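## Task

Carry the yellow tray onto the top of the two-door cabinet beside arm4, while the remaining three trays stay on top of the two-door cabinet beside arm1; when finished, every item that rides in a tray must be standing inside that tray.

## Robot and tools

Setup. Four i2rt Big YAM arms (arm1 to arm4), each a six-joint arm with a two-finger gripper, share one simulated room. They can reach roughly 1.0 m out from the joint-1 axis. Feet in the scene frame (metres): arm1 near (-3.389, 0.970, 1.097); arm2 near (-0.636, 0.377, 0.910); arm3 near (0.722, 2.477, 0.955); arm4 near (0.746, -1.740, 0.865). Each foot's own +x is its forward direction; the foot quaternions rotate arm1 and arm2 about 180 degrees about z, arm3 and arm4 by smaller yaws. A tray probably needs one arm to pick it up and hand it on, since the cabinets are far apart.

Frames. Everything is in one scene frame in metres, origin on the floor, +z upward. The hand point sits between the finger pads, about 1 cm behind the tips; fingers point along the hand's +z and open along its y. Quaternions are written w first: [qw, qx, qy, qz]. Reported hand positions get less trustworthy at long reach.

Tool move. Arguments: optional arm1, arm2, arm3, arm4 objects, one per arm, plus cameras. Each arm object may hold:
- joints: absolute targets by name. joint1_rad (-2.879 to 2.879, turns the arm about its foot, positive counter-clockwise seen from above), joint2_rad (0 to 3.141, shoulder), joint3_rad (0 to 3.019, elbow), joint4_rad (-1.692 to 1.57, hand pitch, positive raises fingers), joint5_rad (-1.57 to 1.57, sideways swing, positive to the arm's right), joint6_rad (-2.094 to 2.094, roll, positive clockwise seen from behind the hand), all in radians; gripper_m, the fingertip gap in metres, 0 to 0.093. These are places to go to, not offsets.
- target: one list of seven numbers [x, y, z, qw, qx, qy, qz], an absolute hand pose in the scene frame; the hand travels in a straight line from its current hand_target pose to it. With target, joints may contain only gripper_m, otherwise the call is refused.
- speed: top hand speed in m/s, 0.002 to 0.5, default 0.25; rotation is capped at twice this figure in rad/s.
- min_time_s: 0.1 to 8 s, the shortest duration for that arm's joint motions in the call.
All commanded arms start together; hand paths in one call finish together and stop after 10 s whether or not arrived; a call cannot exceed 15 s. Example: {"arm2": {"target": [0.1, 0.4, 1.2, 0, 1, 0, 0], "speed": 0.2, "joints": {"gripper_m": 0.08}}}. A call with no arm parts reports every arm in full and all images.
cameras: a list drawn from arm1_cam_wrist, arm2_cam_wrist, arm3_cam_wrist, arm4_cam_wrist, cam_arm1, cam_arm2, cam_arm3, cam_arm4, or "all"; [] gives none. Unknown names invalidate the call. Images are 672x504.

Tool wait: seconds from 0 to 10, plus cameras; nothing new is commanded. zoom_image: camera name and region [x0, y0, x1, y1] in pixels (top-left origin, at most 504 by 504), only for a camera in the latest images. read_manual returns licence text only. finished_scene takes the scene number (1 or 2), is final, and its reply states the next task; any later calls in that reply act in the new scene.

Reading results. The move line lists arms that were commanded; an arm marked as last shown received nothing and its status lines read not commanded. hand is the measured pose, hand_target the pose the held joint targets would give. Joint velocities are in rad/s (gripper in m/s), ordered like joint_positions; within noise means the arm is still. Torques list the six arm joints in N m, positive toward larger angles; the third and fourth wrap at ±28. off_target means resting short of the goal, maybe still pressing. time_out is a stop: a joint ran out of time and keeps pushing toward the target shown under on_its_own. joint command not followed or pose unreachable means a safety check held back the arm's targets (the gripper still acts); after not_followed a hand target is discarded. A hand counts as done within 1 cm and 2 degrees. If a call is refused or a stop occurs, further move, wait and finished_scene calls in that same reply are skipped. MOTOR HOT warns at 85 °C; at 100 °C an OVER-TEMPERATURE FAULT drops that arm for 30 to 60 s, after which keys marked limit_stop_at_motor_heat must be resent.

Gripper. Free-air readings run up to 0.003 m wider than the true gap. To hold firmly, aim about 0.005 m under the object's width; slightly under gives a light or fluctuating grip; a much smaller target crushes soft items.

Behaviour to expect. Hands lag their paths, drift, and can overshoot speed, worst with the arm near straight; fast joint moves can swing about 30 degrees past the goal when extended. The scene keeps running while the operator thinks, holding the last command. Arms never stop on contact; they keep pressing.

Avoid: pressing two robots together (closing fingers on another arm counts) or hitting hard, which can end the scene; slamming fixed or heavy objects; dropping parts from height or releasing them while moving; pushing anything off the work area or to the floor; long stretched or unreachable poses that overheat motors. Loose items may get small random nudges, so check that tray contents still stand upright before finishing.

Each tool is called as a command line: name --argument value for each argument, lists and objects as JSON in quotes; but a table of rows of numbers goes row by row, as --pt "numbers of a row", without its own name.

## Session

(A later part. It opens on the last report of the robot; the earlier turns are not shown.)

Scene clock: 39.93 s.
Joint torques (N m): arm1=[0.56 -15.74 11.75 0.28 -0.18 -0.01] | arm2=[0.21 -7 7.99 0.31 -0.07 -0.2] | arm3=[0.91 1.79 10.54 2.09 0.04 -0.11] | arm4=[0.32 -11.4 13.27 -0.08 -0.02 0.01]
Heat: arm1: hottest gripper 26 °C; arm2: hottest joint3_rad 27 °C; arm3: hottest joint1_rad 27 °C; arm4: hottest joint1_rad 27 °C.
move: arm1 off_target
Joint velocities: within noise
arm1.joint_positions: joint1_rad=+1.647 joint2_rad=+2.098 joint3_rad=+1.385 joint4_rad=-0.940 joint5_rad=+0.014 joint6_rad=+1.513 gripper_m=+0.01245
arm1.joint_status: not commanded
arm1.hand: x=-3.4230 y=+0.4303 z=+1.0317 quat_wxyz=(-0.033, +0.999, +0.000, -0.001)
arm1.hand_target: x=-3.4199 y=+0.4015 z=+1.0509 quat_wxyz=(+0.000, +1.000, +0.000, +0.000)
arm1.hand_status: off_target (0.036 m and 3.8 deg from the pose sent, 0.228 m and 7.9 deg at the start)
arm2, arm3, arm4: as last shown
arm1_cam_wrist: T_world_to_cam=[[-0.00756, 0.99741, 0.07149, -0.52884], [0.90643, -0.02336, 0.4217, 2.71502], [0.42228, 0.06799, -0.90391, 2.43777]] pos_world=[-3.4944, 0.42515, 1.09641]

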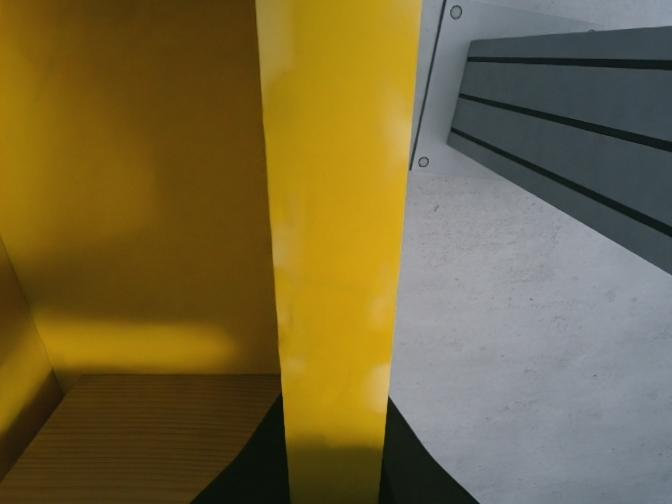

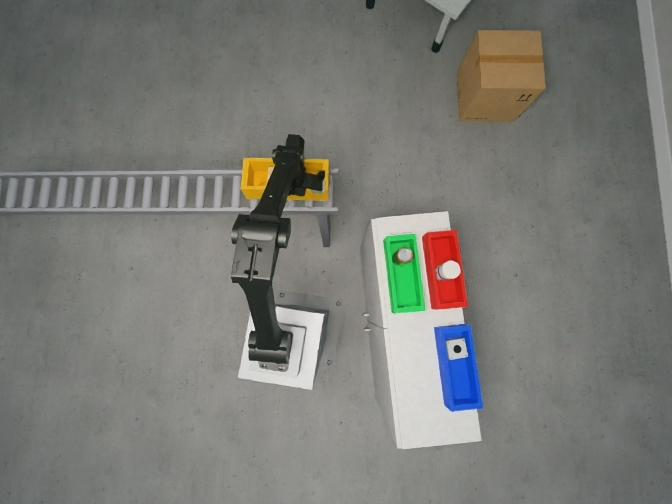

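move --arm1 '{"target":[-3.42,0.38,0.97,0.033,0.9995,0,0],"speed":0.15}' --cameras '["arm1_cam_wrist","cam_arm1"]'

zoom_image --camera "cam_arm1" --region '[200, 130, 370, 240]'

Scene clock: 41.97 s.
Joint torques (N m): arm1=[0.5 -17.2 10.3 0.75 -0.32 -0.02] | arm2=[0.15 -7.06 8.01 0.32 -0.06 -0.19] | arm3=[1.08 1.96 10.52 2.09 0.04 -0.12] | arm4=[0.32 -11.46 13.27 -0.08 -0.02 0.01]
Heat: arm1: hottest gripper 26 °C; arm2: hottest joint3_rad 27 °C; arm3: hottest joint1_rad 27 °C; arm4: hottest joint1_rad 27 °C.
move: arm1 off_target
Joint velocities: within noise
arm1.joint_positions: joint1_rad=+1.647 joint2_rad=+2.248 joint3_rad=+1.388 joint4_rad=-0.734 joint5_rad=+0.014 joint6_rad=+1.513 gripper_m=+0.01245
arm1.joint_status: not commanded
arm1.hand: x=-3.4233 y=+0.4135 z=+0.9510 quat_wxyz=(-0.004, +1.000, -0.001, -0.002)
arm1.hand_target: x=-3.4199 y=+0.3814 z=+0.9714 quat_wxyz=(+0.033, +0.999, +0.000, +0.000)
arm1.hand_status: off_target (0.039 m and 4.3 deg from the pose sent, 0.080 m and 7.6 deg at the start)
arm2, arm3, arm4: as last shown
arm1_cam_wrist: T_world_to_cam=[[-0.00694, 0.99988, 0.01367, -0.45023], [0.90789, 0.00057, 0.4192, 2.74646], [0.41915, 0.01532, -0.90779, 2.38076]] pos_world=[-3.4945, 0.41213, 1.01606]

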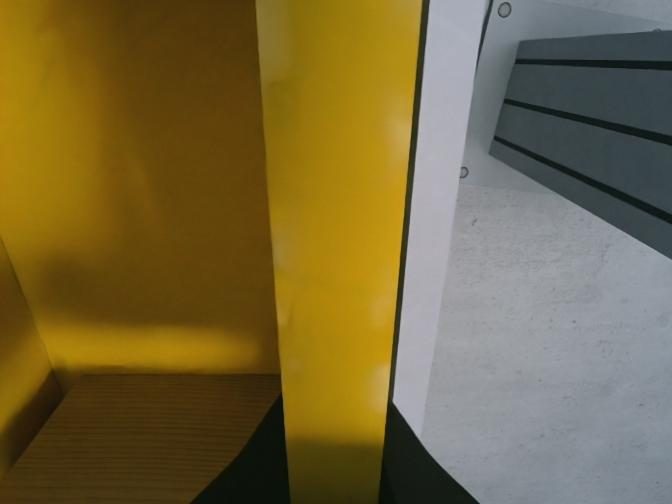

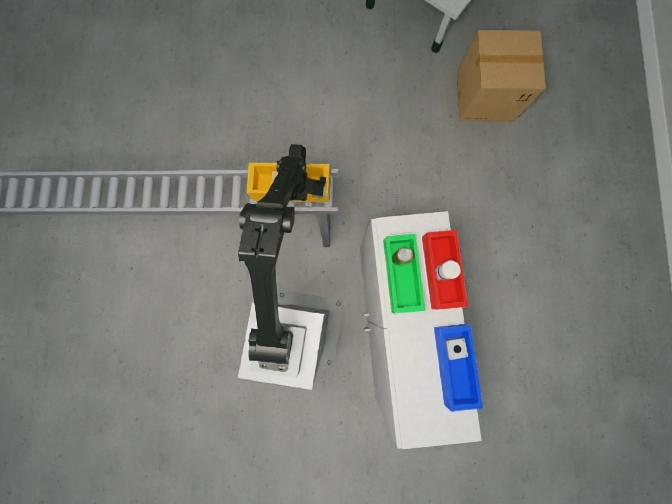

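Scaled by 2.965 from the camera's image (finer frame: 960x720).

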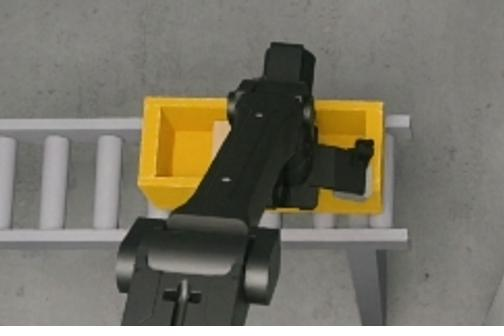

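move --arm1 '{"target":[-3.42,0.391,0.965,0.035,0.9994,0,0],"speed":0.1}'

move --arm1 '{"target":[-3.42,0.391,0.94,0.035,0.9994,0,0],"speed":0.06}' --cameras '["arm1_cam_wrist","cam_arm1"]'

zoom_image --camera "cam_arm1" --region '[200, 130, 370, 240]'

Scene clock: 45.07 s.
Joint torques (N m): arm1=[0.38 -17.73 6.82 0.88 -0.32 -0.03] | arm2=[0.15 -7.06 7.99 0.31 -0.06 -0.2] | arm3=[0.97 2.02 10.61 2.07 0.04 -0.11] | arm4=[0.32 -11.4 13.27 -0.08 -0.02 0.01]
Heat: arm1: hottest gripper 26 °C; arm2: hottest joint3_rad 27 °C; arm3: hottest joint1_rad 27 °C; arm4: hottest joint1_rad 27 °C.
move: arm1 off_target
Joint velocities: within noise
arm1.joint_positions: joint1_rad=+1.647 joint2_rad=+2.248 joint3_rad=+1.388 joint4_rad=-0.702 joint5_rad=+0.014 joint6_rad=+1.513 gripper_m=+0.01245
arm1.joint_status: not commanded
arm1.hand: x=-3.4238 y=+0.4054 z=+0.9510 quat_wxyz=(+0.012, +1.000, -0.001, -0.003)
arm1.hand_target: x=-3.4200 y=+0.3913 z=+0.9652 quat_wxyz=(+0.035, +0.999, +0.000, +0.000)
arm1.hand_status: off_target (0.020 m and 2.7 deg from the pose sent, 0.027 m and 4.5 deg at the start)
arm2, arm3, arm4: as last shown
pictures: none

Scene clock: 46.13 s.
Joint torques (N m): arm1=[0.38 -15.62 7.19 0.92 -0.31 -0.04] | arm2=[0.21 -7.06 8.01 0.32 -0.07 -0.19] | arm3=[0.91 1.85 10.61 2.11 0.04 -0.12] | arm4=[0.32 -11.4 13.27 -0.06 -0.02 0.01]
Heat: arm1: hottest gripper 26 °C; arm2: hottest joint3_rad 27 °C; arm3: hottest joint1_rad 27 °C; arm4: hottest joint1_rad 27 °C.
move: arm1 done
Joint velocities: within noise
arm1.joint_positions: joint1_rad=+1.647 joint2_rad=+2.267 joint3_rad=+1.388 joint4_rad=-0.656 joint5_rad=+0.014 joint6_rad=+1.513 gripper_m=+0.01245
arm1.joint_status: not commanded
arm1.hand: x=-3.4240 y=+0.3995 z=+0.9410 quat_wxyz=(+0.025, +1.000, -0.001, -0.004)
arm1.hand_target: x=-3.4200 y=+0.3913 z=+0.9400 quat_wxyz=(+0.035, +0.999, +0.000, +0.000)
arm1.hand_status: done (0.009 m and 1.2 deg from the pose sent, 0.018 m and 2.7 deg at the start)
arm2, arm4: as last shown
arm3.joint_positions: joint1_rad=-0.869 joint2_rad=+0.639 joint3_rad=+1.368 joint4_rad=-1.495 joint5_rad=-0.125 joint6_rad=+0.677 gripper_m=+0.09396
arm3.joint_status: not commanded
arm3.hand: x=+0.9311 y=+2.4316 z=+1.4532 quat_wxyz=(-0.381, -0.410, -0.818, -0.131)
arm3.hand_target: x=+0.9299 y=+2.4320 z=+1.4657 quat_wxyz=(-0.395, -0.406, -0.813, -0.133)
arm3.hand_status: not commanded
arm1_cam_wrist: T_world_to_cam=[[-0.00654, 0.99895, -0.04528, -0.37891], [0.90936, 0.02478, 0.41528, 2.75034], [0.41596, -0.03846, -0.90857, 2.38354]] pos_world=[-3.49499, 0.40202, 1.0063]

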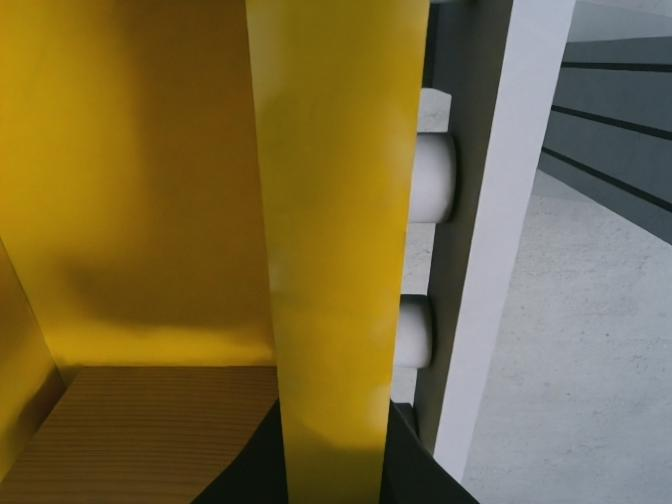

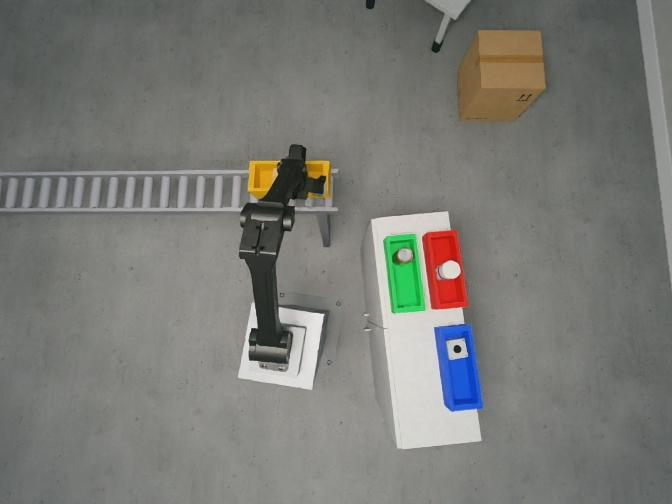

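Scaled by 2.965 from the camera's image (finer frame: 960x720).

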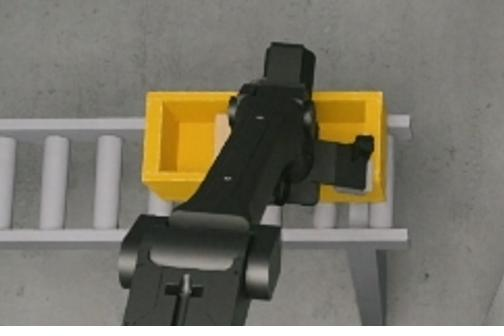

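move --arm1 '{"target":[-3.42,0.415,0.975,0.015,0.9999,0,0],"speed":0.1}'

move --arm1 '{"target":[-3.42,0.403,0.965,0.022,0.9998,0,0],"speed":0.1}' --cameras '["arm1_cam_wrist","cam_arm1"]'

zoom_image --camera "cam_arm1" --region '[200, 130, 370, 240]'

Scene clock: 47.90 s.
Joint torques (N m): arm1=[0.32 -18.08 6.69 -0.14 -0.23 -0.04] | arm2=[0.21 -7 8.01 0.31 -0.06 -0.19] | arm3=[0.85 1.9 10.56 2.11 0.04 -0.12] | arm4=[0.32 -11.4 13.27 -0.06 -0.02 0.01]
Heat: arm1: hottest gripper 26 °C; arm2: hottest joint3_rad 27 °C; arm3: hottest joint1_rad 27 °C; arm4: hottest joint1_rad 27 °C.
move: arm1 off_target
Joint velocities: within noise
arm1.joint_positions: joint1_rad=+1.647 joint2_rad=+2.219 joint3_rad=+1.335 joint4_rad=-0.712 joint5_rad=+0.014 joint6_rad=+1.513 gripper_m=+0.01245
arm1.joint_status: not commanded
arm1.hand: x=-3.4224 y=+0.4283 z=+0.9531 quat_wxyz=(-0.005, +1.000, -0.001, -0.002)
arm1.hand_target: x=-3.4200 y=+0.4154 z=+0.9746 quat_wxyz=(+0.015, +1.000, +0.000, +0.000)
arm1.hand_status: off_target (0.026 m and 2.3 deg from the pose sent, 0.038 m and 1.3 deg at the start)
arm2.joint_positions: joint1_rad=+0.057 joint2_rad=+1.210 joint3_rad=+1.408 joint4_rad=-1.672 joint5_rad=+0.006 joint6_rad=+0.065 gripper_m=+0.09396
arm2.joint_status: not commanded
arm2.hand: x=-0.9829 y=+0.3622 z=+1.2499 quat_wxyz=(+0.001, +0.999, -0.007, -0.052)
arm2.hand_target: x=-0.9802 y=+0.3601 z=+1.2493 quat_wxyz=(+0.003, +0.999, +0.000, -0.048)
arm2.hand_status: not commanded
arm3: as last shown
arm4.joint_positions: joint1_rad=+1.364 joint2_rad=+1.514 joint3_rad=+1.647 joint4_rad=-1.686 joint5_rad=+0.001 joint6_rad=-0.005 gripper_m=+0.09396
arm4.joint_status: not commanded
arm4.hand: x=+1.0494 y=-1.4088 z=+1.1834 quat_wxyz=(-0.012, +0.405, -0.914, -0.004)
arm4.hand_target: x=+1.0495 y=-1.4006 z=+1.1994 quat_wxyz=(-0.027, +0.415, -0.909, -0.012)
arm4.hand_status: not commanded
pictures: none

Scene clock: 48.87 s.
Joint torques (N m): arm1=[0.38 -15.97 9.28 0.61 -0.26 -0.04] | arm2=[0.15 -7.06 8.02 0.32 -0.07 -0.19] | arm3=[0.91 2.14 10.58 2.13 0.04 -0.11] | arm4=[0.32 -11.46 13.29 -0.08 -0.02 0.01]
Heat: arm1: hottest gripper 26 °C; arm2: hottest joint3_rad 27 °C; arm3: hottest joint1_rad 27 °C; arm4: hottest joint1_rad 27 °C.
move: arm1 off_target
Joint velocities: within noise
arm1.joint_positions: joint1_rad=+1.647 joint2_rad=+2.219 joint3_rad=+1.335 joint4_rad=-0.712 joint5_rad=+0.014 joint6_rad=+1.513 gripper_m=+0.01245
arm1.joint_status: not commanded
arm1.hand: x=-3.4224 y=+0.4283 z=+0.9531 quat_wxyz=(-0.005, +1.000, -0.001, -0.002)
arm1.hand_target: x=-3.4199 y=+0.4039 z=+0.9657 quat_wxyz=(+0.022, +1.000, +0.000, +0.000)
arm1.hand_status: off_target (0.028 m and 3.1 deg from the pose sent, 0.028 m and 3.1 deg at the start)
arm2, arm3, arm4: as last shown
arm1_cam_wrist: T_world_to_cam=[[-0.00699, 0.99986, 0.01519, -0.46668], [0.90784, -0.00002, 0.41932, 2.74471], [0.41926, 0.01672, -0.90771, 2.38177]] pos_world=[-3.4936, 0.42683, 1.01815]

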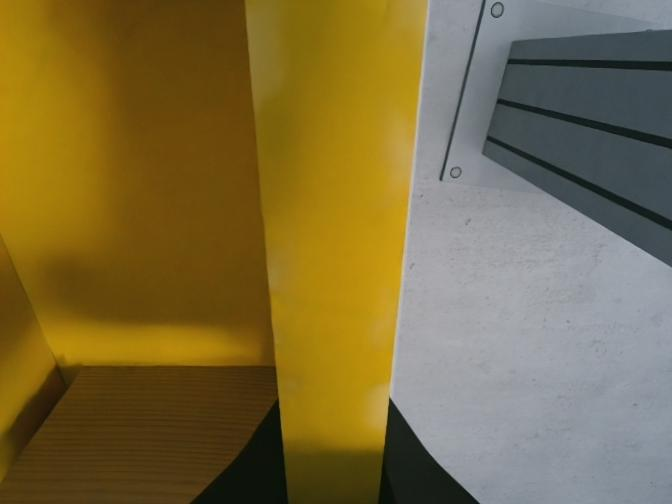

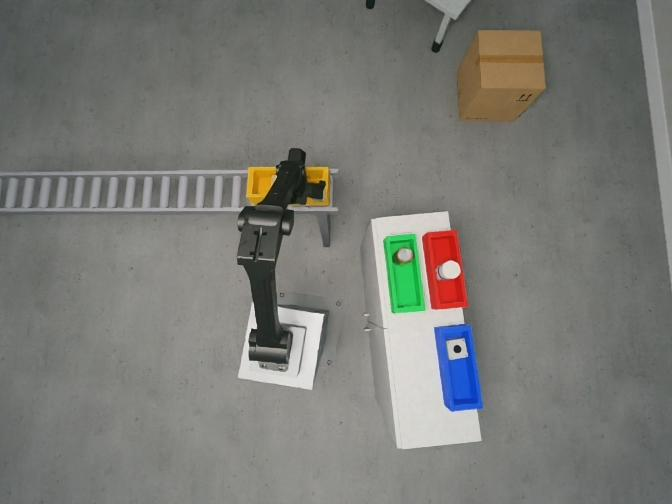

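Scaled by 2.965 from the camera's image (finer frame: 960x720).

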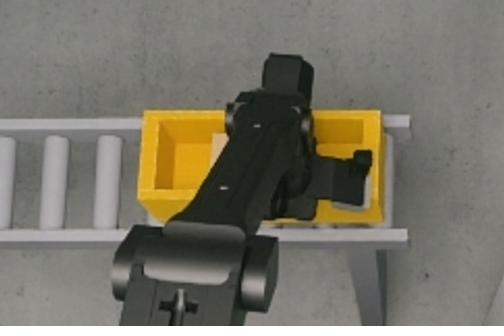

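move --arm1 '{"target":[-3.42,0.408,0.94,0.017,0.99985,0,0],"speed":0.1}' --cameras '["arm1_cam_wrist","cam_arm1"]'

zoom_image --camera "cam_arm1" --region '[200, 130, 370, 240]'

Scene clock: 51.03 s.
Joint torques (N m): arm1=[0.32 -16.44 8.55 0.66 -0.24 -0.03] | arm2=[0.26 -7.06 8.01 0.32 -0.07 -0.19] | arm3=[0.97 1.85 10.59 2.14 0.05 -0.11] | arm4=[0.32 -11.4 13.27 -0.06 -0.02 0.01]
Heat: arm1: hottest gripper 26 °C; arm2: hottest joint3_rad 27 °C; arm3: hottest joint1_rad 27 °C; arm4: hottest joint1_rad 27 °C.
move: arm1 off_target
Joint velocities: within noise
arm1.joint_positions: joint1_rad=+1.647 joint2_rad=+2.264 joint3_rad=+1.335 joint4_rad=-0.676 joint5_rad=+0.014 joint6_rad=+1.512 gripper_m=+0.01245
arm1.joint_status: not commanded
arm1.hand: x=-3.4220 y=+0.4323 z=+0.9293 quat_wxyz=(-0.010, +1.000, +0.000, -0.002)
arm1.hand_target: x=-3.4200 y=+0.4087 z=+0.9408 quat_wxyz=(+0.017, +1.000, +0.000, +0.000)
arm1.hand_status: off_target (0.027 m and 3.1 deg from the pose sent, 0.024 m and 2.5 deg at the start)
arm2, arm3, arm4: as last shown
arm1_cam_wrist: T_world_to_cam=[[-0.00746, 0.99967, 0.02437, -0.48027], [0.90765, -0.00346, 0.41972, 2.75473], [0.41967, 0.02525, -0.90733, 2.35732]] pos_world=[-3.4932, 0.43012, 0.99435]

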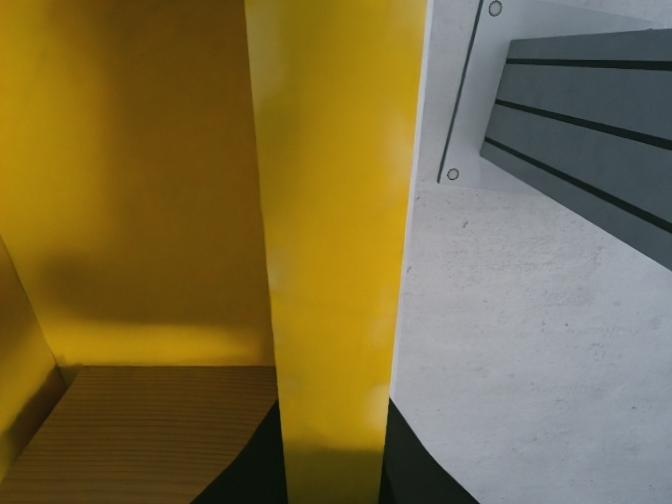

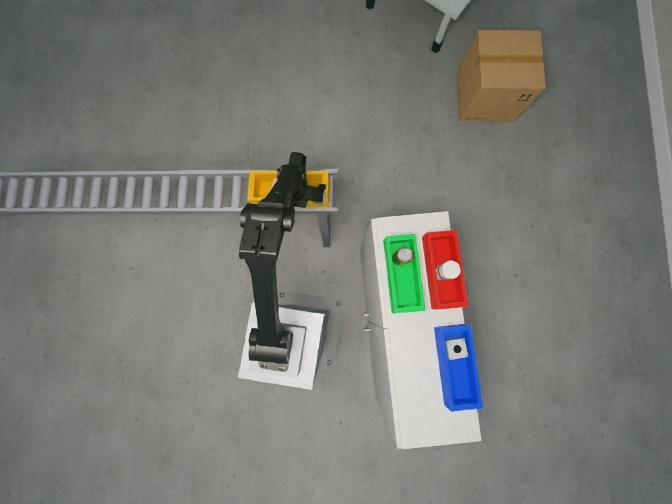

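Scaled by 2.965 from the camera's image (finer frame: 960x720).

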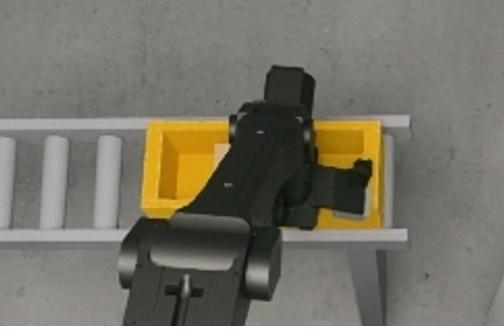

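move --arm1 '{"target":[-3.42,0.394,0.922,0.024,0.9997,0,0],"speed":0.1}' --cameras '["arm1_cam_wrist","cam_arm1"]'

zoom_image --camera "cam_arm1" --region '[200, 130, 370, 240]'

Scene clock: 52.57 s.
Joint torques (N m): arm1=[0.38 -14.62 9.25 0.75 -0.27 -0.03] | arm2=[0.21 -7.06 7.99 0.32 -0.06 -0.2] | arm3=[0.91 1.9 10.59 2.1 0.05 -0.12] | arm4=[0.32 -11.4 13.27 -0.08 -0.02 0.01]
Heat: arm1: hottest gripper 26 °C; arm2: hottest joint3_rad 27 °C; arm3: hottest joint1_rad 27 °C; arm4: hottest joint1_rad 27 °C.
move: arm1 off_target
Joint velocities: within noise
arm1.joint_positions: joint1_rad=+1.647 joint2_rad=+2.293 joint3_rad=+1.374 joint4_rad=-0.651 joint5_rad=+0.014 joint6_rad=+1.512 gripper_m=+0.01245
arm1.joint_status: not commanded
arm1.hand: x=-3.4230 y=+0.4137 z=+0.9233 quat_wxyz=(+0.008, +1.000, -0.001, -0.003)
arm1.hand_target: x=-3.4200 y=+0.3947 z=+0.9226 quat_wxyz=(+0.024, +1.000, +0.000, +0.000)
arm1.hand_status: off_target (0.020 m and 1.9 deg from the pose sent, 0.039 m and 3.9 deg at the start)
arm2, arm3, arm4: as last shown
arm1_cam_wrist: T_world_to_cam=[[-0.00708, 0.99992, -0.01025, -0.42845], [0.90849, 0.01072, 0.41776, 2.75697], [0.41784, -0.00635, -0.9085, 2.36064]] pos_world=[-3.4941, 0.41387, 0.98847]

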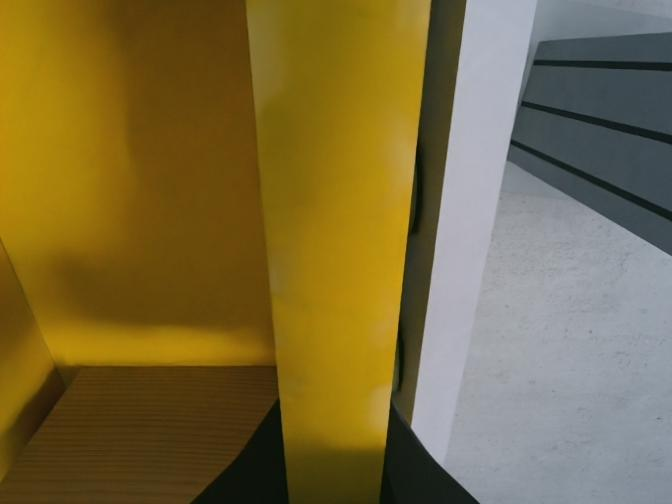

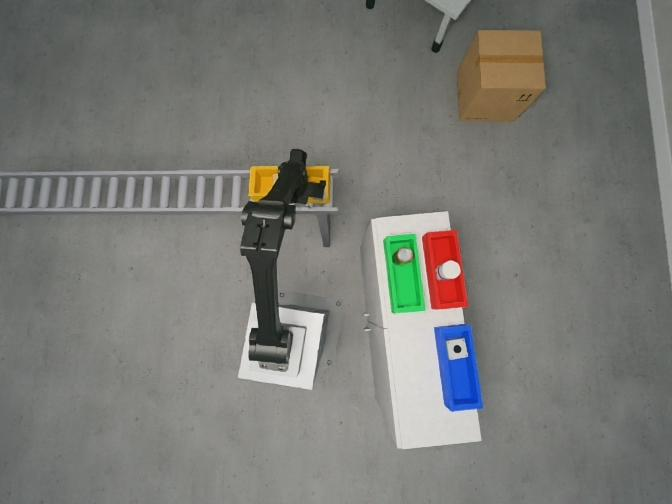

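Scaled by 2.965 from the camera's image (finer frame: 960x720).

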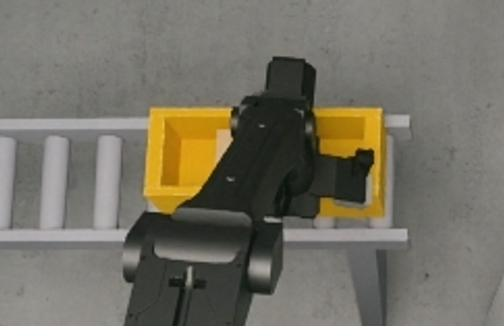

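move --arm1 '{"target":[-3.42,0.412,0.932,0.015,0.9999,0,0],"speed":0.1}'

move --arm1 '{"target":[-3.42,0.405,0.915,0.019,0.9998,0,0],"speed":0.1}' --cameras '["arm1_cam_wrist","cam_arm1"]'

zoom_image --camera "cam_arm1" --region '[200, 130, 370, 240]'

Scene clock: 54.03 s.
Joint torques (N m): arm1=[0.32 -17.49 5.15 0.31 -0.22 -0.05] | arm2=[0.21 -7.06 8.01 0.31 -0.07 -0.2] | arm3=[0.97 2.02 10.56 2.11 0.03 -0.11] | arm4=[0.32 -11.4 13.27 -0.08 -0.02 0.01]
Heat: arm1: hottest gripper 26 °C; arm2: hottest joint3_rad 27 °C; arm3: hottest joint1_rad 27 °C; arm4: hottest joint1_rad 27 °C.
move: arm1 done
Joint velocities: within noise
arm1.joint_positions: joint1_rad=+1.647 joint2_rad=+2.291 joint3_rad=+1.369 joint4_rad=-0.651 joint5_rad=+0.014 joint6_rad=+1.512 gripper_m=+0.01245
arm1.joint_status: not commanded
arm1.hand: x=-3.4229 y=+0.4158 z=+0.9231 quat_wxyz=(+0.006, +1.000, -0.001, -0.003)
arm1.hand_target: x=-3.4200 y=+0.4120 z=+0.9319 quat_wxyz=(+0.015, +1.000, +0.000, +0.000)
arm1.hand_status: done (0.010 m and 1.1 deg from the pose sent, 0.009 m and 0.9 deg at the start)
arm2, arm3, arm4: as last shown
pictures: none

Scene clock: 55.00 s.
Joint torques (N m): arm1=[0.32 -14.51 7.28 1.02 -0.24 -0.04] | arm2=[0.15 -7.06 7.99 0.31 -0.06 -0.19] | arm3=[0.91 2.02 10.61 2.13 0.03 -0.11] | arm4=[0.32 -11.4 13.27 -0.08 -0.02 0.01]
Heat: arm1: hottest gripper 26 °C; arm2: hottest joint3_rad 27 °C; arm3: hottest joint1_rad 27 °C; arm4: hottest joint1_rad 27 °C.
move: arm1 off_target
Joint velocities: within noise
arm1.joint_positions: joint1_rad=+1.647 joint2_rad=+2.293 joint3_rad=+1.369 joint4_rad=-0.638 joint5_rad=+0.014 joint6_rad=+1.512 gripper_m=+0.01245
arm1.joint_status: not commanded
arm1.hand: x=-3.4230 y=+0.4133 z=+0.9221 quat_wxyz=(+0.011, +1.000, +0.000, -0.003)
arm1.hand_target: x=-3.4200 y=+0.4054 z=+0.9151 quat_wxyz=(+0.019, +1.000, +0.000, +0.000)
arm1.hand_status: off_target (0.011 m and 0.9 deg from the pose sent, 0.014 m and 1.5 deg at the start)
arm2, arm3, arm4: as last shown
arm1_cam_wrist: T_world_to_cam=[[-0.00746, 0.99981, -0.01793, -0.42227], [0.90867, 0.01427, 0.41727, 2.75708], [0.41744, -0.01318, -0.90861, 2.36118]] pos_world=[-3.49409, 0.41398, 0.98738]

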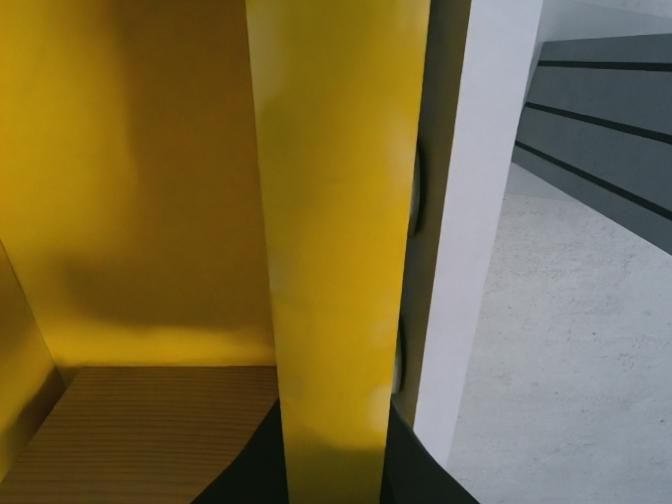

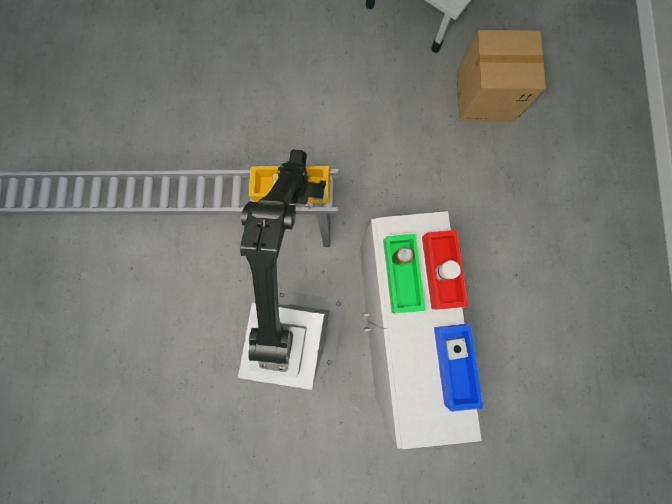

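Scaled by 2.965 from the camera's image (finer frame: 960x720).

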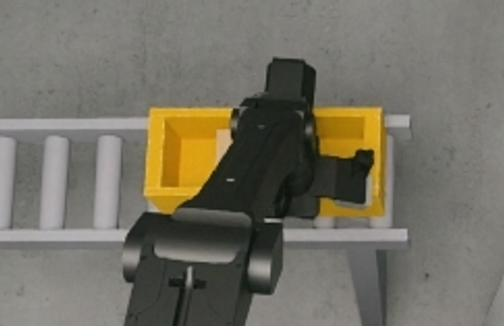

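move --arm1 '{"target":[-3.42,0.418,0.975,0.015,0.9999,0,0],"speed":0.15}'

move --arm1 '{"target":[-3.42,0.406,0.93,0.017,0.99985,0,0],"speed":0.1}'

move --arm1 '{"target":[-3.42,0.406,0.905,0.017,0.9998,0,0],"speed":0.08}' --cameras '["arm1_cam_wrist","cam_arm1"]'

zoom_image --camera "cam_arm1" --region '[200, 130, 370, 240]'

Scene clock: 57.00 s.
Joint torques (N m): arm1=[0.26 -17.49 6.61 -0.05 -0.21 -0.01] | arm2=[0.21 -7.06 8.01 0.31 -0.07 -0.19] | arm3=[0.97 1.96 10.54 2.14 0.04 -0.11] | arm4=[0.32 -11.4 13.27 -0.06 -0.02 0.01]
Heat: arm1: hottest gripper 26 °C; arm2: hottest joint3_rad 27 °C; arm3: hottest joint1_rad 27 °C; arm4: hottest joint1_rad 27 °C.
move: arm1 off_target
Joint velocities: within noise
arm1.joint_positions: joint1_rad=+1.647 joint2_rad=+2.204 joint3_rad=+1.326 joint4_rad=-0.708 joint5_rad=+0.013 joint6_rad=+1.509 gripper_m=+0.01245
arm1.joint_status: not commanded
arm1.hand: x=-3.4223 y=+0.4283 z=+0.9587 quat_wxyz=(+0.000, +1.000, +0.001, -0.002)
arm1.hand_target: x=-3.4200 y=+0.4181 z=+0.9749 quat_wxyz=(+0.015, +1.000, +0.000, +0.000)
arm1.hand_status: off_target (0.019 m and 1.8 deg from the pose sent, 0.053 m and 0.5 deg at the start)
arm2, arm3, arm4: as last shown
pictures: none

Scene clock: 58.10 s.
Joint torques (N m): arm1=[0.32 -15.15 9.02 0.61 -0.17 0] | arm2=[0.21 -7.06 8.01 0.31 -0.06 -0.19] | arm3=[0.85 2.2 10.56 2.1 0.05 -0.11] | arm4=[0.32 -11.4 13.27 -0.08 -0.02 0.01]
Heat: arm1: hottest gripper 26 °C; arm2: hottest joint3_rad 28 °C; arm3: hottest joint1_rad 27 °C; arm4: hottest joint1_rad 27 °C.
move: arm1 off_target
Joint velocities: within noise
arm1.joint_positions: joint1_rad=+1.647 joint2_rad=+2.273 joint3_rad=+1.340 joint4_rad=-0.660 joint5_rad=+0.012 joint6_rad=+1.509 gripper_m=+0.01245
arm1.joint_status: not commanded
arm1.hand: x=-3.4219 y=+0.4282 z=+0.9258 quat_wxyz=(-0.004, +1.000, +0.001, -0.001)
arm1.hand_target: x=-3.4199 y=+0.4065 z=+0.9308 quat_wxyz=(+0.017, +1.000, +0.000, +0.000)
arm1.hand_status: off_target (0.023 m and 2.4 deg from the pose sent, 0.036 m and 2.0 deg at the start)
arm2, arm4: as last shown
arm3.joint_positions: joint1_rad=-0.869 joint2_rad=+0.639 joint3_rad=+1.368 joint4_rad=-1.495 joint5_rad=-0.125 joint6_rad=+0.677 gripper_m=+0.09396
arm3.joint_status: not commanded
arm3.hand: x=+0.9311 y=+2.4316 z=+1.4532 quat_wxyz=(-0.381, -0.410, -0.818, -0.131)
arm3.hand_target: x=+0.9299 y=+2.4320 z=+1.4657 quat_wxyz=(-0.395, -0.406, -0.813, -0.133)
arm3.hand_status: not commanded
pictures: none

Scene clock: 59.07 s.
Joint torques (N m): arm1=[0.26 -12.81 8.61 1.13 -0.13 -0.01] | arm2=[0.21 -7.06 8.01 0.31 -0.06 -0.19] | arm3=[0.73 1.79 10.59 2.11 0.05 -0.12] | arm4=[0.32 -11.4 13.29 -0.06 -0.02 0.01]
Heat: arm1: hottest gripper 26 °C; arm2: hottest joint3_rad 28 °C; arm3: hottest joint1_rad 27 °C; arm4: hottest joint1_rad 27 °C.
move: arm1 off_target
Joint velocities: within noise
arm1.joint_positions: joint1_rad=+1.647 joint2_rad=+2.290 joint3_rad=+1.356 joint4_rad=-0.628 joint5_rad=+0.011 joint6_rad=+1.509 gripper_m=+0.01245
arm1.joint_status: not commanded
arm1.hand: x=-3.4223 y=+0.4170 z=+0.9205 quat_wxyz=(+0.012, +1.000, +0.001, -0.002)
arm1.hand_target: x=-3.4200 y=+0.4068 z=+0.9057 quat_wxyz=(+0.017, +1.000, +0.000, +0.000)
arm1.hand_status: off_target (0.019 m and 0.7 deg from the pose sent, 0.030 m and 2.4 deg at the start)
arm2.joint_positions: joint1_rad=+0.057 joint2_rad=+1.210 joint3_rad=+1.408 joint4_rad=-1.672 joint5_rad=+0.006 joint6_rad=+0.065 gripper_m=+0.09396
arm2.joint_status: not commanded
arm2.hand: x=-0.9829 y=+0.3622 z=+1.2499 quat_wxyz=(+0.001, +0.999, -0.007, -0.052)
arm2.hand_target: x=-0.9802 y=+0.3601 z=+1.2493 quat_wxyz=(+0.003, +0.999, +0.000, -0.048)
arm2.hand_status: not commanded
arm3: as last shown
arm4.joint_positions: joint1_rad=+1.364 joint2_rad=+1.514 joint3_rad=+1.647 joint4_rad=-1.686 joint5_rad=+0.001 joint6_rad=-0.005 gripper_m=+0.09396
arm4.joint_status: not commanded
arm4.hand: x=+1.0494 y=-1.4088 z=+1.1834 quat_wxyz=(-0.012, +0.405, -0.914, -0.004)
arm4.hand_target: x=+1.0495 y=-1.4006 z=+1.1994 quat_wxyz=(-0.027, +0.415, -0.909, -0.012)
arm4.hand_status: not commanded
arm1_cam_wrist: T_world_to_cam=[[-0.01046, 0.99978, -0.01806, -0.43614], [0.90754, 0.01708, 0.41963, 2.74986], [0.41985, -0.012, -0.90752, 2.36621]] pos_world=[-3.4936, 0.41748, 0.98558]

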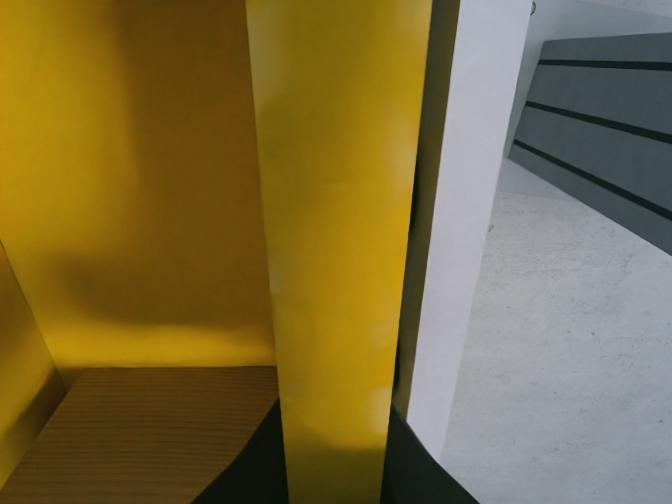

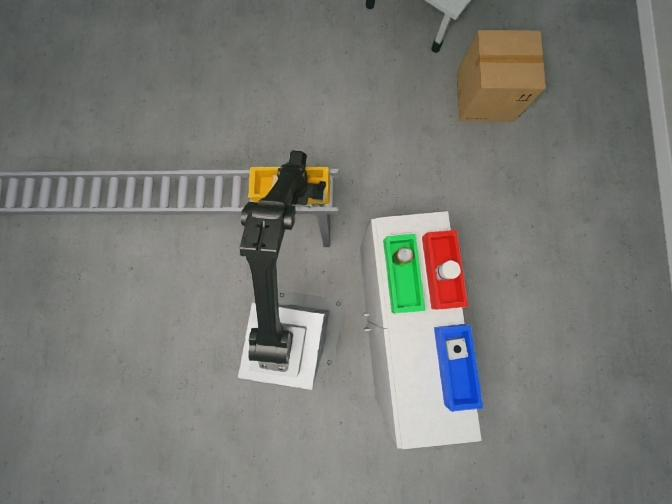

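Scaled by 2.965 from the camera's image (finer frame: 960x720).

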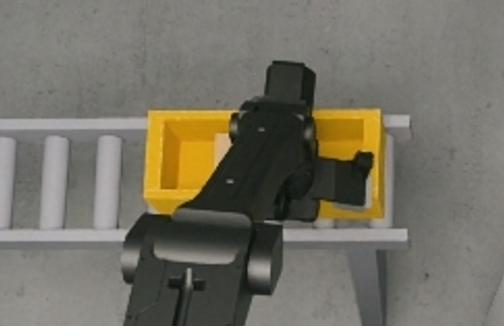

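move --arm1 '{"target":[-3.42,0.425,0.965,0.012,0.9999,0,0],"speed":0.15}'

move --arm1 '{"target":[-3.42,0.420,0.90,0.010,0.99995,0,0],"speed":0.1}' --cameras '["arm1_cam_wrist","cam_arm1"]'

zoom_image --camera "cam_arm1" --region '[200, 130, 370, 240]'

Scene clock: 61.10 s.
Joint torques (N m): arm1=[0.21 -17.44 6.31 -0.09 -0.14 0] | arm2=[0.21 -7.12 8.01 0.31 -0.07 -0.19] | arm3=[0.85 1.85 10.59 2.13 0.04 -0.12] | arm4=[0.32 -11.4 13.27 -0.06 -0.02 0.01]
Heat: arm1: hottest gripper 26 °C; arm2: hottest joint3_rad 28 °C; arm3: hottest joint1_rad 27 °C; arm4: hottest joint1_rad 27 °C.
move: arm1 off_target
Joint velocities: within noise
arm1.joint_positions: joint1_rad=+1.647 joint2_rad=+2.217 joint3_rad=+1.308 joint4_rad=-0.685 joint5_rad=+0.012 joint6_rad=+1.508 gripper_m=+0.01245
arm1.joint_status: not commanded
arm1.hand: x=-3.4216 y=+0.4358 z=+0.9476 quat_wxyz=(-0.004, +1.000, +0.002, -0.001)
arm1.hand_target: x=-3.4200 y=+0.4252 z=+0.9648 quat_wxyz=(+0.012, +1.000, +0.000, +0.000)
arm1.hand_status: off_target (0.021 m and 1.9 deg from the pose sent, 0.045 m and 0.3 deg at the start)
arm2, arm3, arm4: as last shown
pictures: none

Scene clock: 62.27 s.
Joint torques (N m): arm1=[0.21 -12.04 8.21 1.11 -0.11 0] | arm2=[0.21 -7.06 7.99 0.31 -0.07 -0.2] | arm3=[0.85 1.96 10.65 2.07 0.04 -0.12] | arm4=[0.32 -11.46 13.29 -0.08 -0.02 0.01]
Heat: arm1: hottest gripper 26 °C; arm2: hottest joint3_rad 28 °C; arm3: hottest joint1_rad 27 °C; arm4: hottest joint1_rad 27 °C.
move: arm1 off_target
Joint velocities: within noise
arm1.joint_positions: joint1_rad=+1.647 joint2_rad=+2.277 joint3_rad=+1.322 joint4_rad=-0.612 joint5_rad=+0.011 joint6_rad=+1.508 gripper_m=+0.01245
arm1.joint_status: not commanded
arm1.hand: x=-3.4217 y=+0.4278 z=+0.9194 quat_wxyz=(+0.009, +1.000, +0.002, -0.002)
arm1.hand_target: x=-3.4200 y=+0.4210 z=+0.9007 quat_wxyz=(+0.010, +1.000, +0.000, +0.000)
arm1.hand_status: off_target (0.021 m and 0.3 deg from the pose sent, 0.050 m and 1.6 deg at the start)
arm2, arm3, arm4: as last shown
arm1_cam_wrist: T_world_to_cam=[[-0.01204, 0.99984, -0.01306, -0.4569], [0.90741, 0.01641, 0.41992, 2.74907], [0.42007, -0.0068, -0.90747, 2.36354]] pos_world=[-3.4929, 0.42777, 0.98447]

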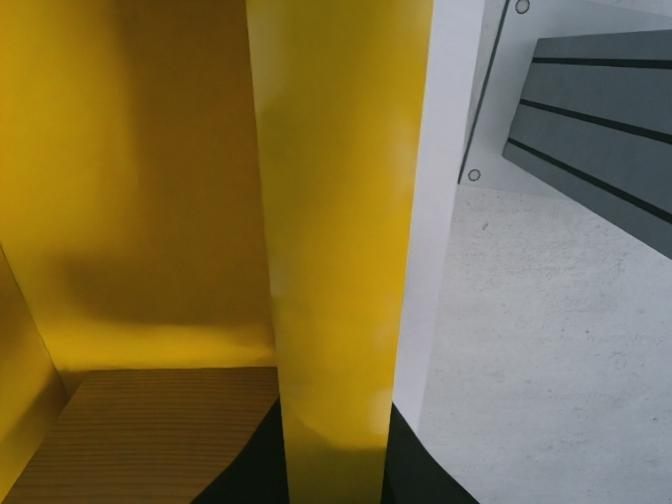

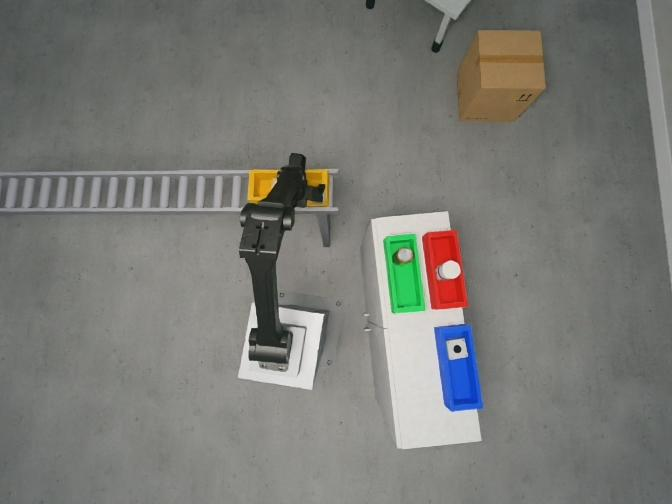

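Scaled by 2.965 from the camera's image (finer frame: 960x720).

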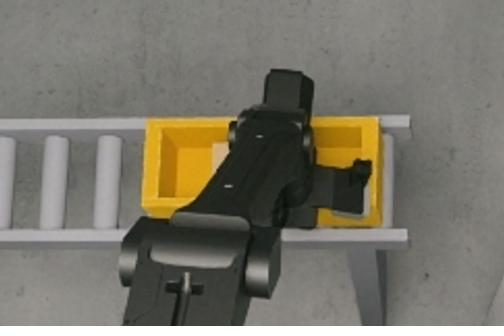

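move --arm1 '{"joints":{"gripper_m":0.035}}' --cameras '["arm1_cam_wrist","cam_arm1"]'

move --arm1 '{"target":[-3.42,0.45,1.05,0,1,0,0],"speed":0.25}' --cameras '["arm1_cam_wrist","cam_arm1"]'

Scene clock: 63.40 s.
Joint torques (N m): arm1=[0.21 -14.04 7.31 0.54 -0.08 0] | arm2=[0.21 -7.06 8.01 0.32 -0.06 -0.19] | arm3=[0.79 2.02 10.59 2.14 0.04 -0.11] | arm4=[0.32 -11.4 13.27 -0.08 -0.02 0.01]
Heat: arm1: hottest gripper 26 °C; arm2: hottest joint3_rad 28 °C; arm3: hottest joint1_rad 27 °C; arm4: hottest joint1_rad 27 °C.
move: arm1 done
Joint velocities: within noise
arm1.joint_positions: joint1_rad=+1.647 joint2_rad=+2.304 joint3_rad=+1.329 joint4_rad=-0.601 joint5_rad=+0.011 joint6_rad=+1.508 gripper_m=+0.03493
arm1.joint_status: all done
arm1.hand: x=-3.4214 y=+0.4299 z=+0.9068 quat_wxyz=(+0.004, +1.000, +0.002, -0.001)
arm1.hand_target: x=-3.4200 y=+0.4210 z=+0.9007 quat_wxyz=(+0.010, +1.000, +0.000, +0.000)
arm1.hand_status: not commanded
arm2, arm3, arm4: as last shown
arm1_cam_wrist: T_world_to_cam=[[-0.01218, 0.99992, -0.00363, -0.46823], [0.90699, 0.01258, 0.42096, 2.75337], [0.42097, 0.00183, -0.90707, 2.35101]] pos_world=[-3.4927, 0.42926, 0.97177]

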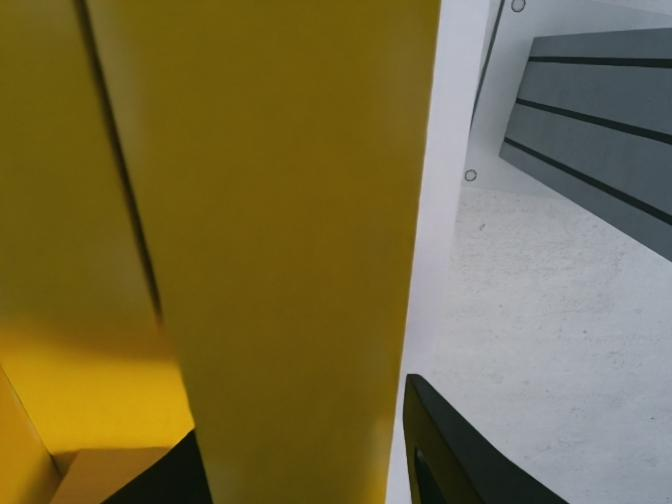

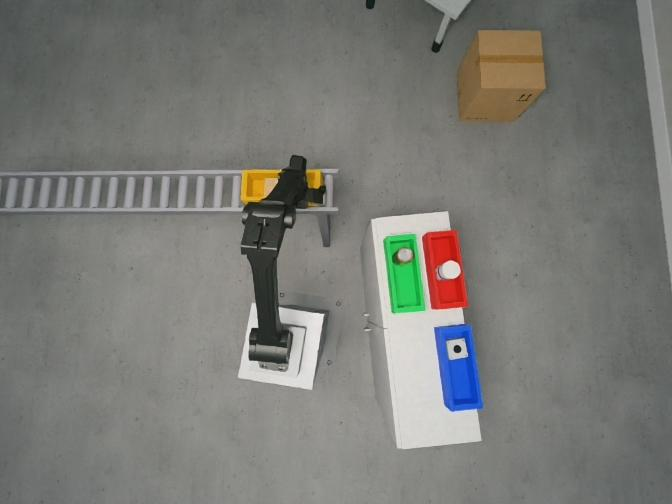

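Scene clock: 64.90 s.
Joint torques (N m): arm1=[0.15 -13.51 6.74 -0.17 0.14 0] | arm2=[0.21 -7.06 8.02 0.32 -0.07 -0.2] | arm3=[0.85 1.85 10.59 2.11 0.04 -0.11] | arm4=[0.32 -11.4 13.27 -0.08 -0.02 0.01]
Heat: arm1: hottest gripper 26 °C; arm2: hottest joint3_rad 28 °C; arm3: hottest joint1_rad 27 °C; arm4: hottest joint1_rad 27 °C.
move: arm1 done
Joint velocities: within noise
arm1.joint_positions: joint1_rad=+1.647 joint2_rad=+1.984 joint3_rad=+1.269 joint4_rad=-0.848 joint5_rad=+0.006 joint6_rad=+1.507 gripper_m=+0.03495
arm1.joint_status: not commanded
arm1.hand: x=-3.4211 y=+0.4441 z=+1.0563 quat_wxyz=(+0.011, +1.000, +0.002, +0.001)
arm1.hand_target: x=-3.4200 y=+0.4501 z=+1.0501 quat_wxyz=(+0.000, +1.000, +0.000, +0.000)
arm1.hand_status: done (0.009 m and 1.3 deg from the pose sent, 0.145 m and 0.6 deg at the start)
arm2, arm3, arm4: as last shown
arm1_cam_wrist: T_world_to_cam=[[-0.01246, 0.99977, -0.01767, -0.46799], [0.90539, 0.01878, 0.42416, 2.67836], [0.42439, -0.01071, -0.90542, 2.50194]] pos_world=[-3.4926, 0.44438, 1.12097]

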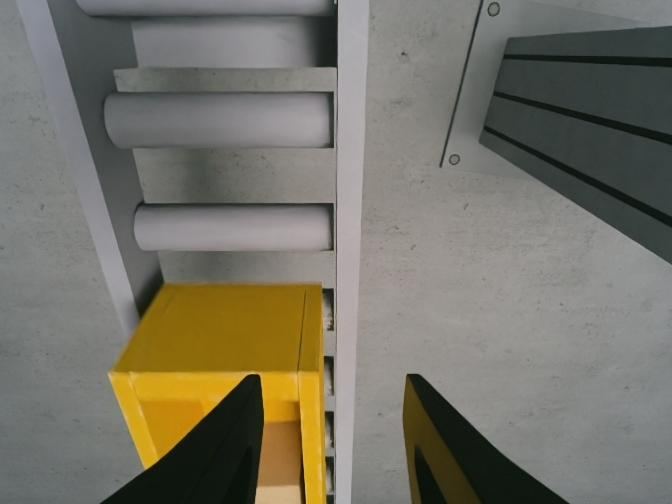

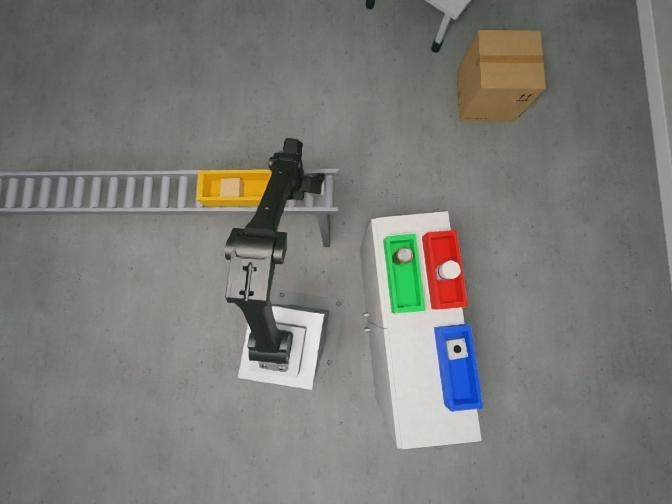

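wait --seconds 4 --cameras '["arm2_cam_wrist","cam_arm2"]'

Scene clock: 69.10 s.
Joint torques (N m): arm1=[0.15 -13.51 6.78 -0.17 0.14 0] | arm2=[0.26 -7.06 8.01 0.32 -0.07 -0.19] | arm3=[0.73 1.79 10.59 2.15 0.04 -0.11] | arm4=[0.32 -11.4 13.27 -0.08 -0.02 0.01]
Heat: arm1: hottest gripper 26 °C; arm2: hottest joint3_rad 28 °C; arm3: hottest joint1_rad 27 °C; arm4: hottest joint1_rad 27 °C.
Joint velocities: within noise
arm1.joint_positions: joint1_rad=+1.647 joint2_rad=+1.984 joint3_rad=+1.269 joint4_rad=-0.848 joint5_rad=+0.006 joint6_rad=+1.507 gripper_m=+0.03495
arm1.joint_status: not commanded
arm1.hand: x=-3.4211 y=+0.4441 z=+1.0563 quat_wxyz=(+0.011, +1.000, +0.002, +0.001)
arm1.hand_target: x=-3.4200 y=+0.4501 z=+1.0501 quat_wxyz=(+0.000, +1.000, +0.000, +0.000)
arm1.hand_status: done (0.009 m and 1.3 deg from the pose sent, 0.145 m and 0.6 deg at the start)
arm2.joint_positions: joint1_rad=+0.057 joint2_rad=+1.210 joint3_rad=+1.408 joint4_rad=-1.672 joint5_rad=+0.006 joint6_rad=+0.065 gripper_m=+0.09396
arm2.joint_status: not commanded
arm2.hand: x=-0.9829 y=+0.3622 z=+1.2499 quat_wxyz=(+0.001, +0.999, -0.007, -0.052)
arm2.hand_target: x=-0.9802 y=+0.3601 z=+1.2493 quat_wxyz=(+0.003, +0.999, +0.000, -0.048)
arm2.hand_status: not commanded
arm3.joint_positions: joint1_rad=-0.869 joint2_rad=+0.639 joint3_rad=+1.368 joint4_rad=-1.495 joint5_rad=-0.125 joint6_rad=+0.677 gripper_m=+0.09396
arm3.joint_status: not commanded
arm3.hand: x=+0.9311 y=+2.4316 z=+1.4532 quat_wxyz=(-0.381, -0.410, -0.818, -0.131)
arm3.hand_target: x=+0.9299 y=+2.4320 z=+1.4657 quat_wxyz=(-0.395, -0.406, -0.813, -0.133)
arm3.hand_status: not commanded
arm4.joint_positions: joint1_rad=+1.364 joint2_rad=+1.514 joint3_rad=+1.647 joint4_rad=-1.686 joint5_rad=+0.001 joint6_rad=-0.005 gripper_m=+0.09396
arm4.joint_status: not commanded
arm4.hand: x=+1.0494 y=-1.4088 z=+1.1834 quat_wxyz=(-0.012, +0.405, -0.914, -0.004)
arm4.hand_target: x=+1.0495 y=-1.4006 z=+1.1994 quat_wxyz=(-0.027, +0.415, -0.909, -0.012)
arm4.hand_status: not commanded
wait: 4.00 s; at rest by 0.07 s
arm2_cam_wrist: T_world_to_cam=[[-0.01198, 0.99955, 0.02744, -0.41498], [0.94673, 0.0025, 0.32201, 0.56465], [0.3218, 0.02984, -0.94634, 1.57667]] pos_world=[-1.04691, 0.36633, 1.32162]

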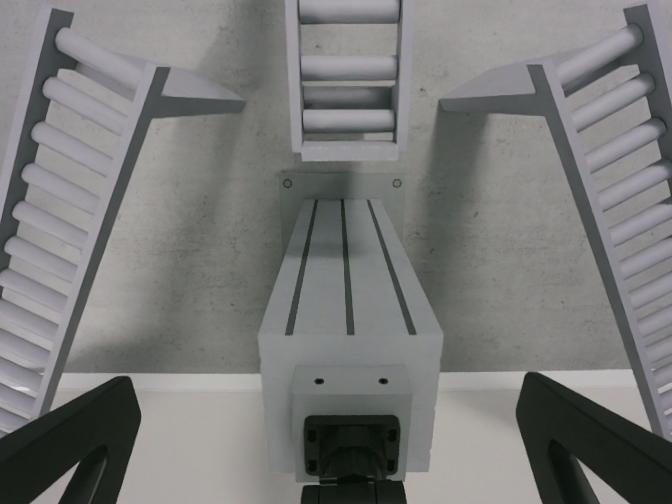

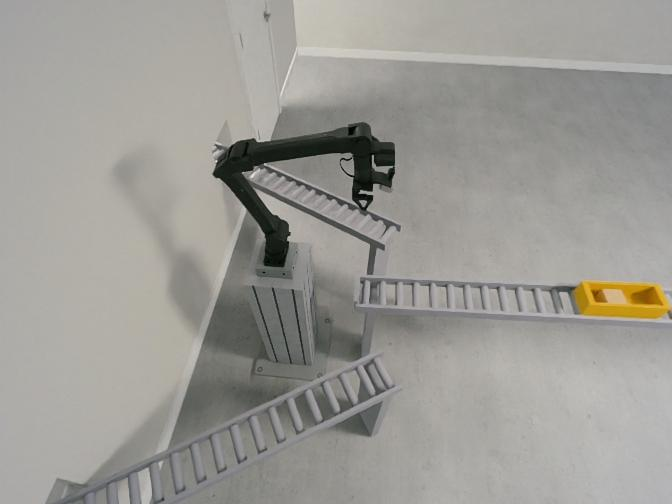

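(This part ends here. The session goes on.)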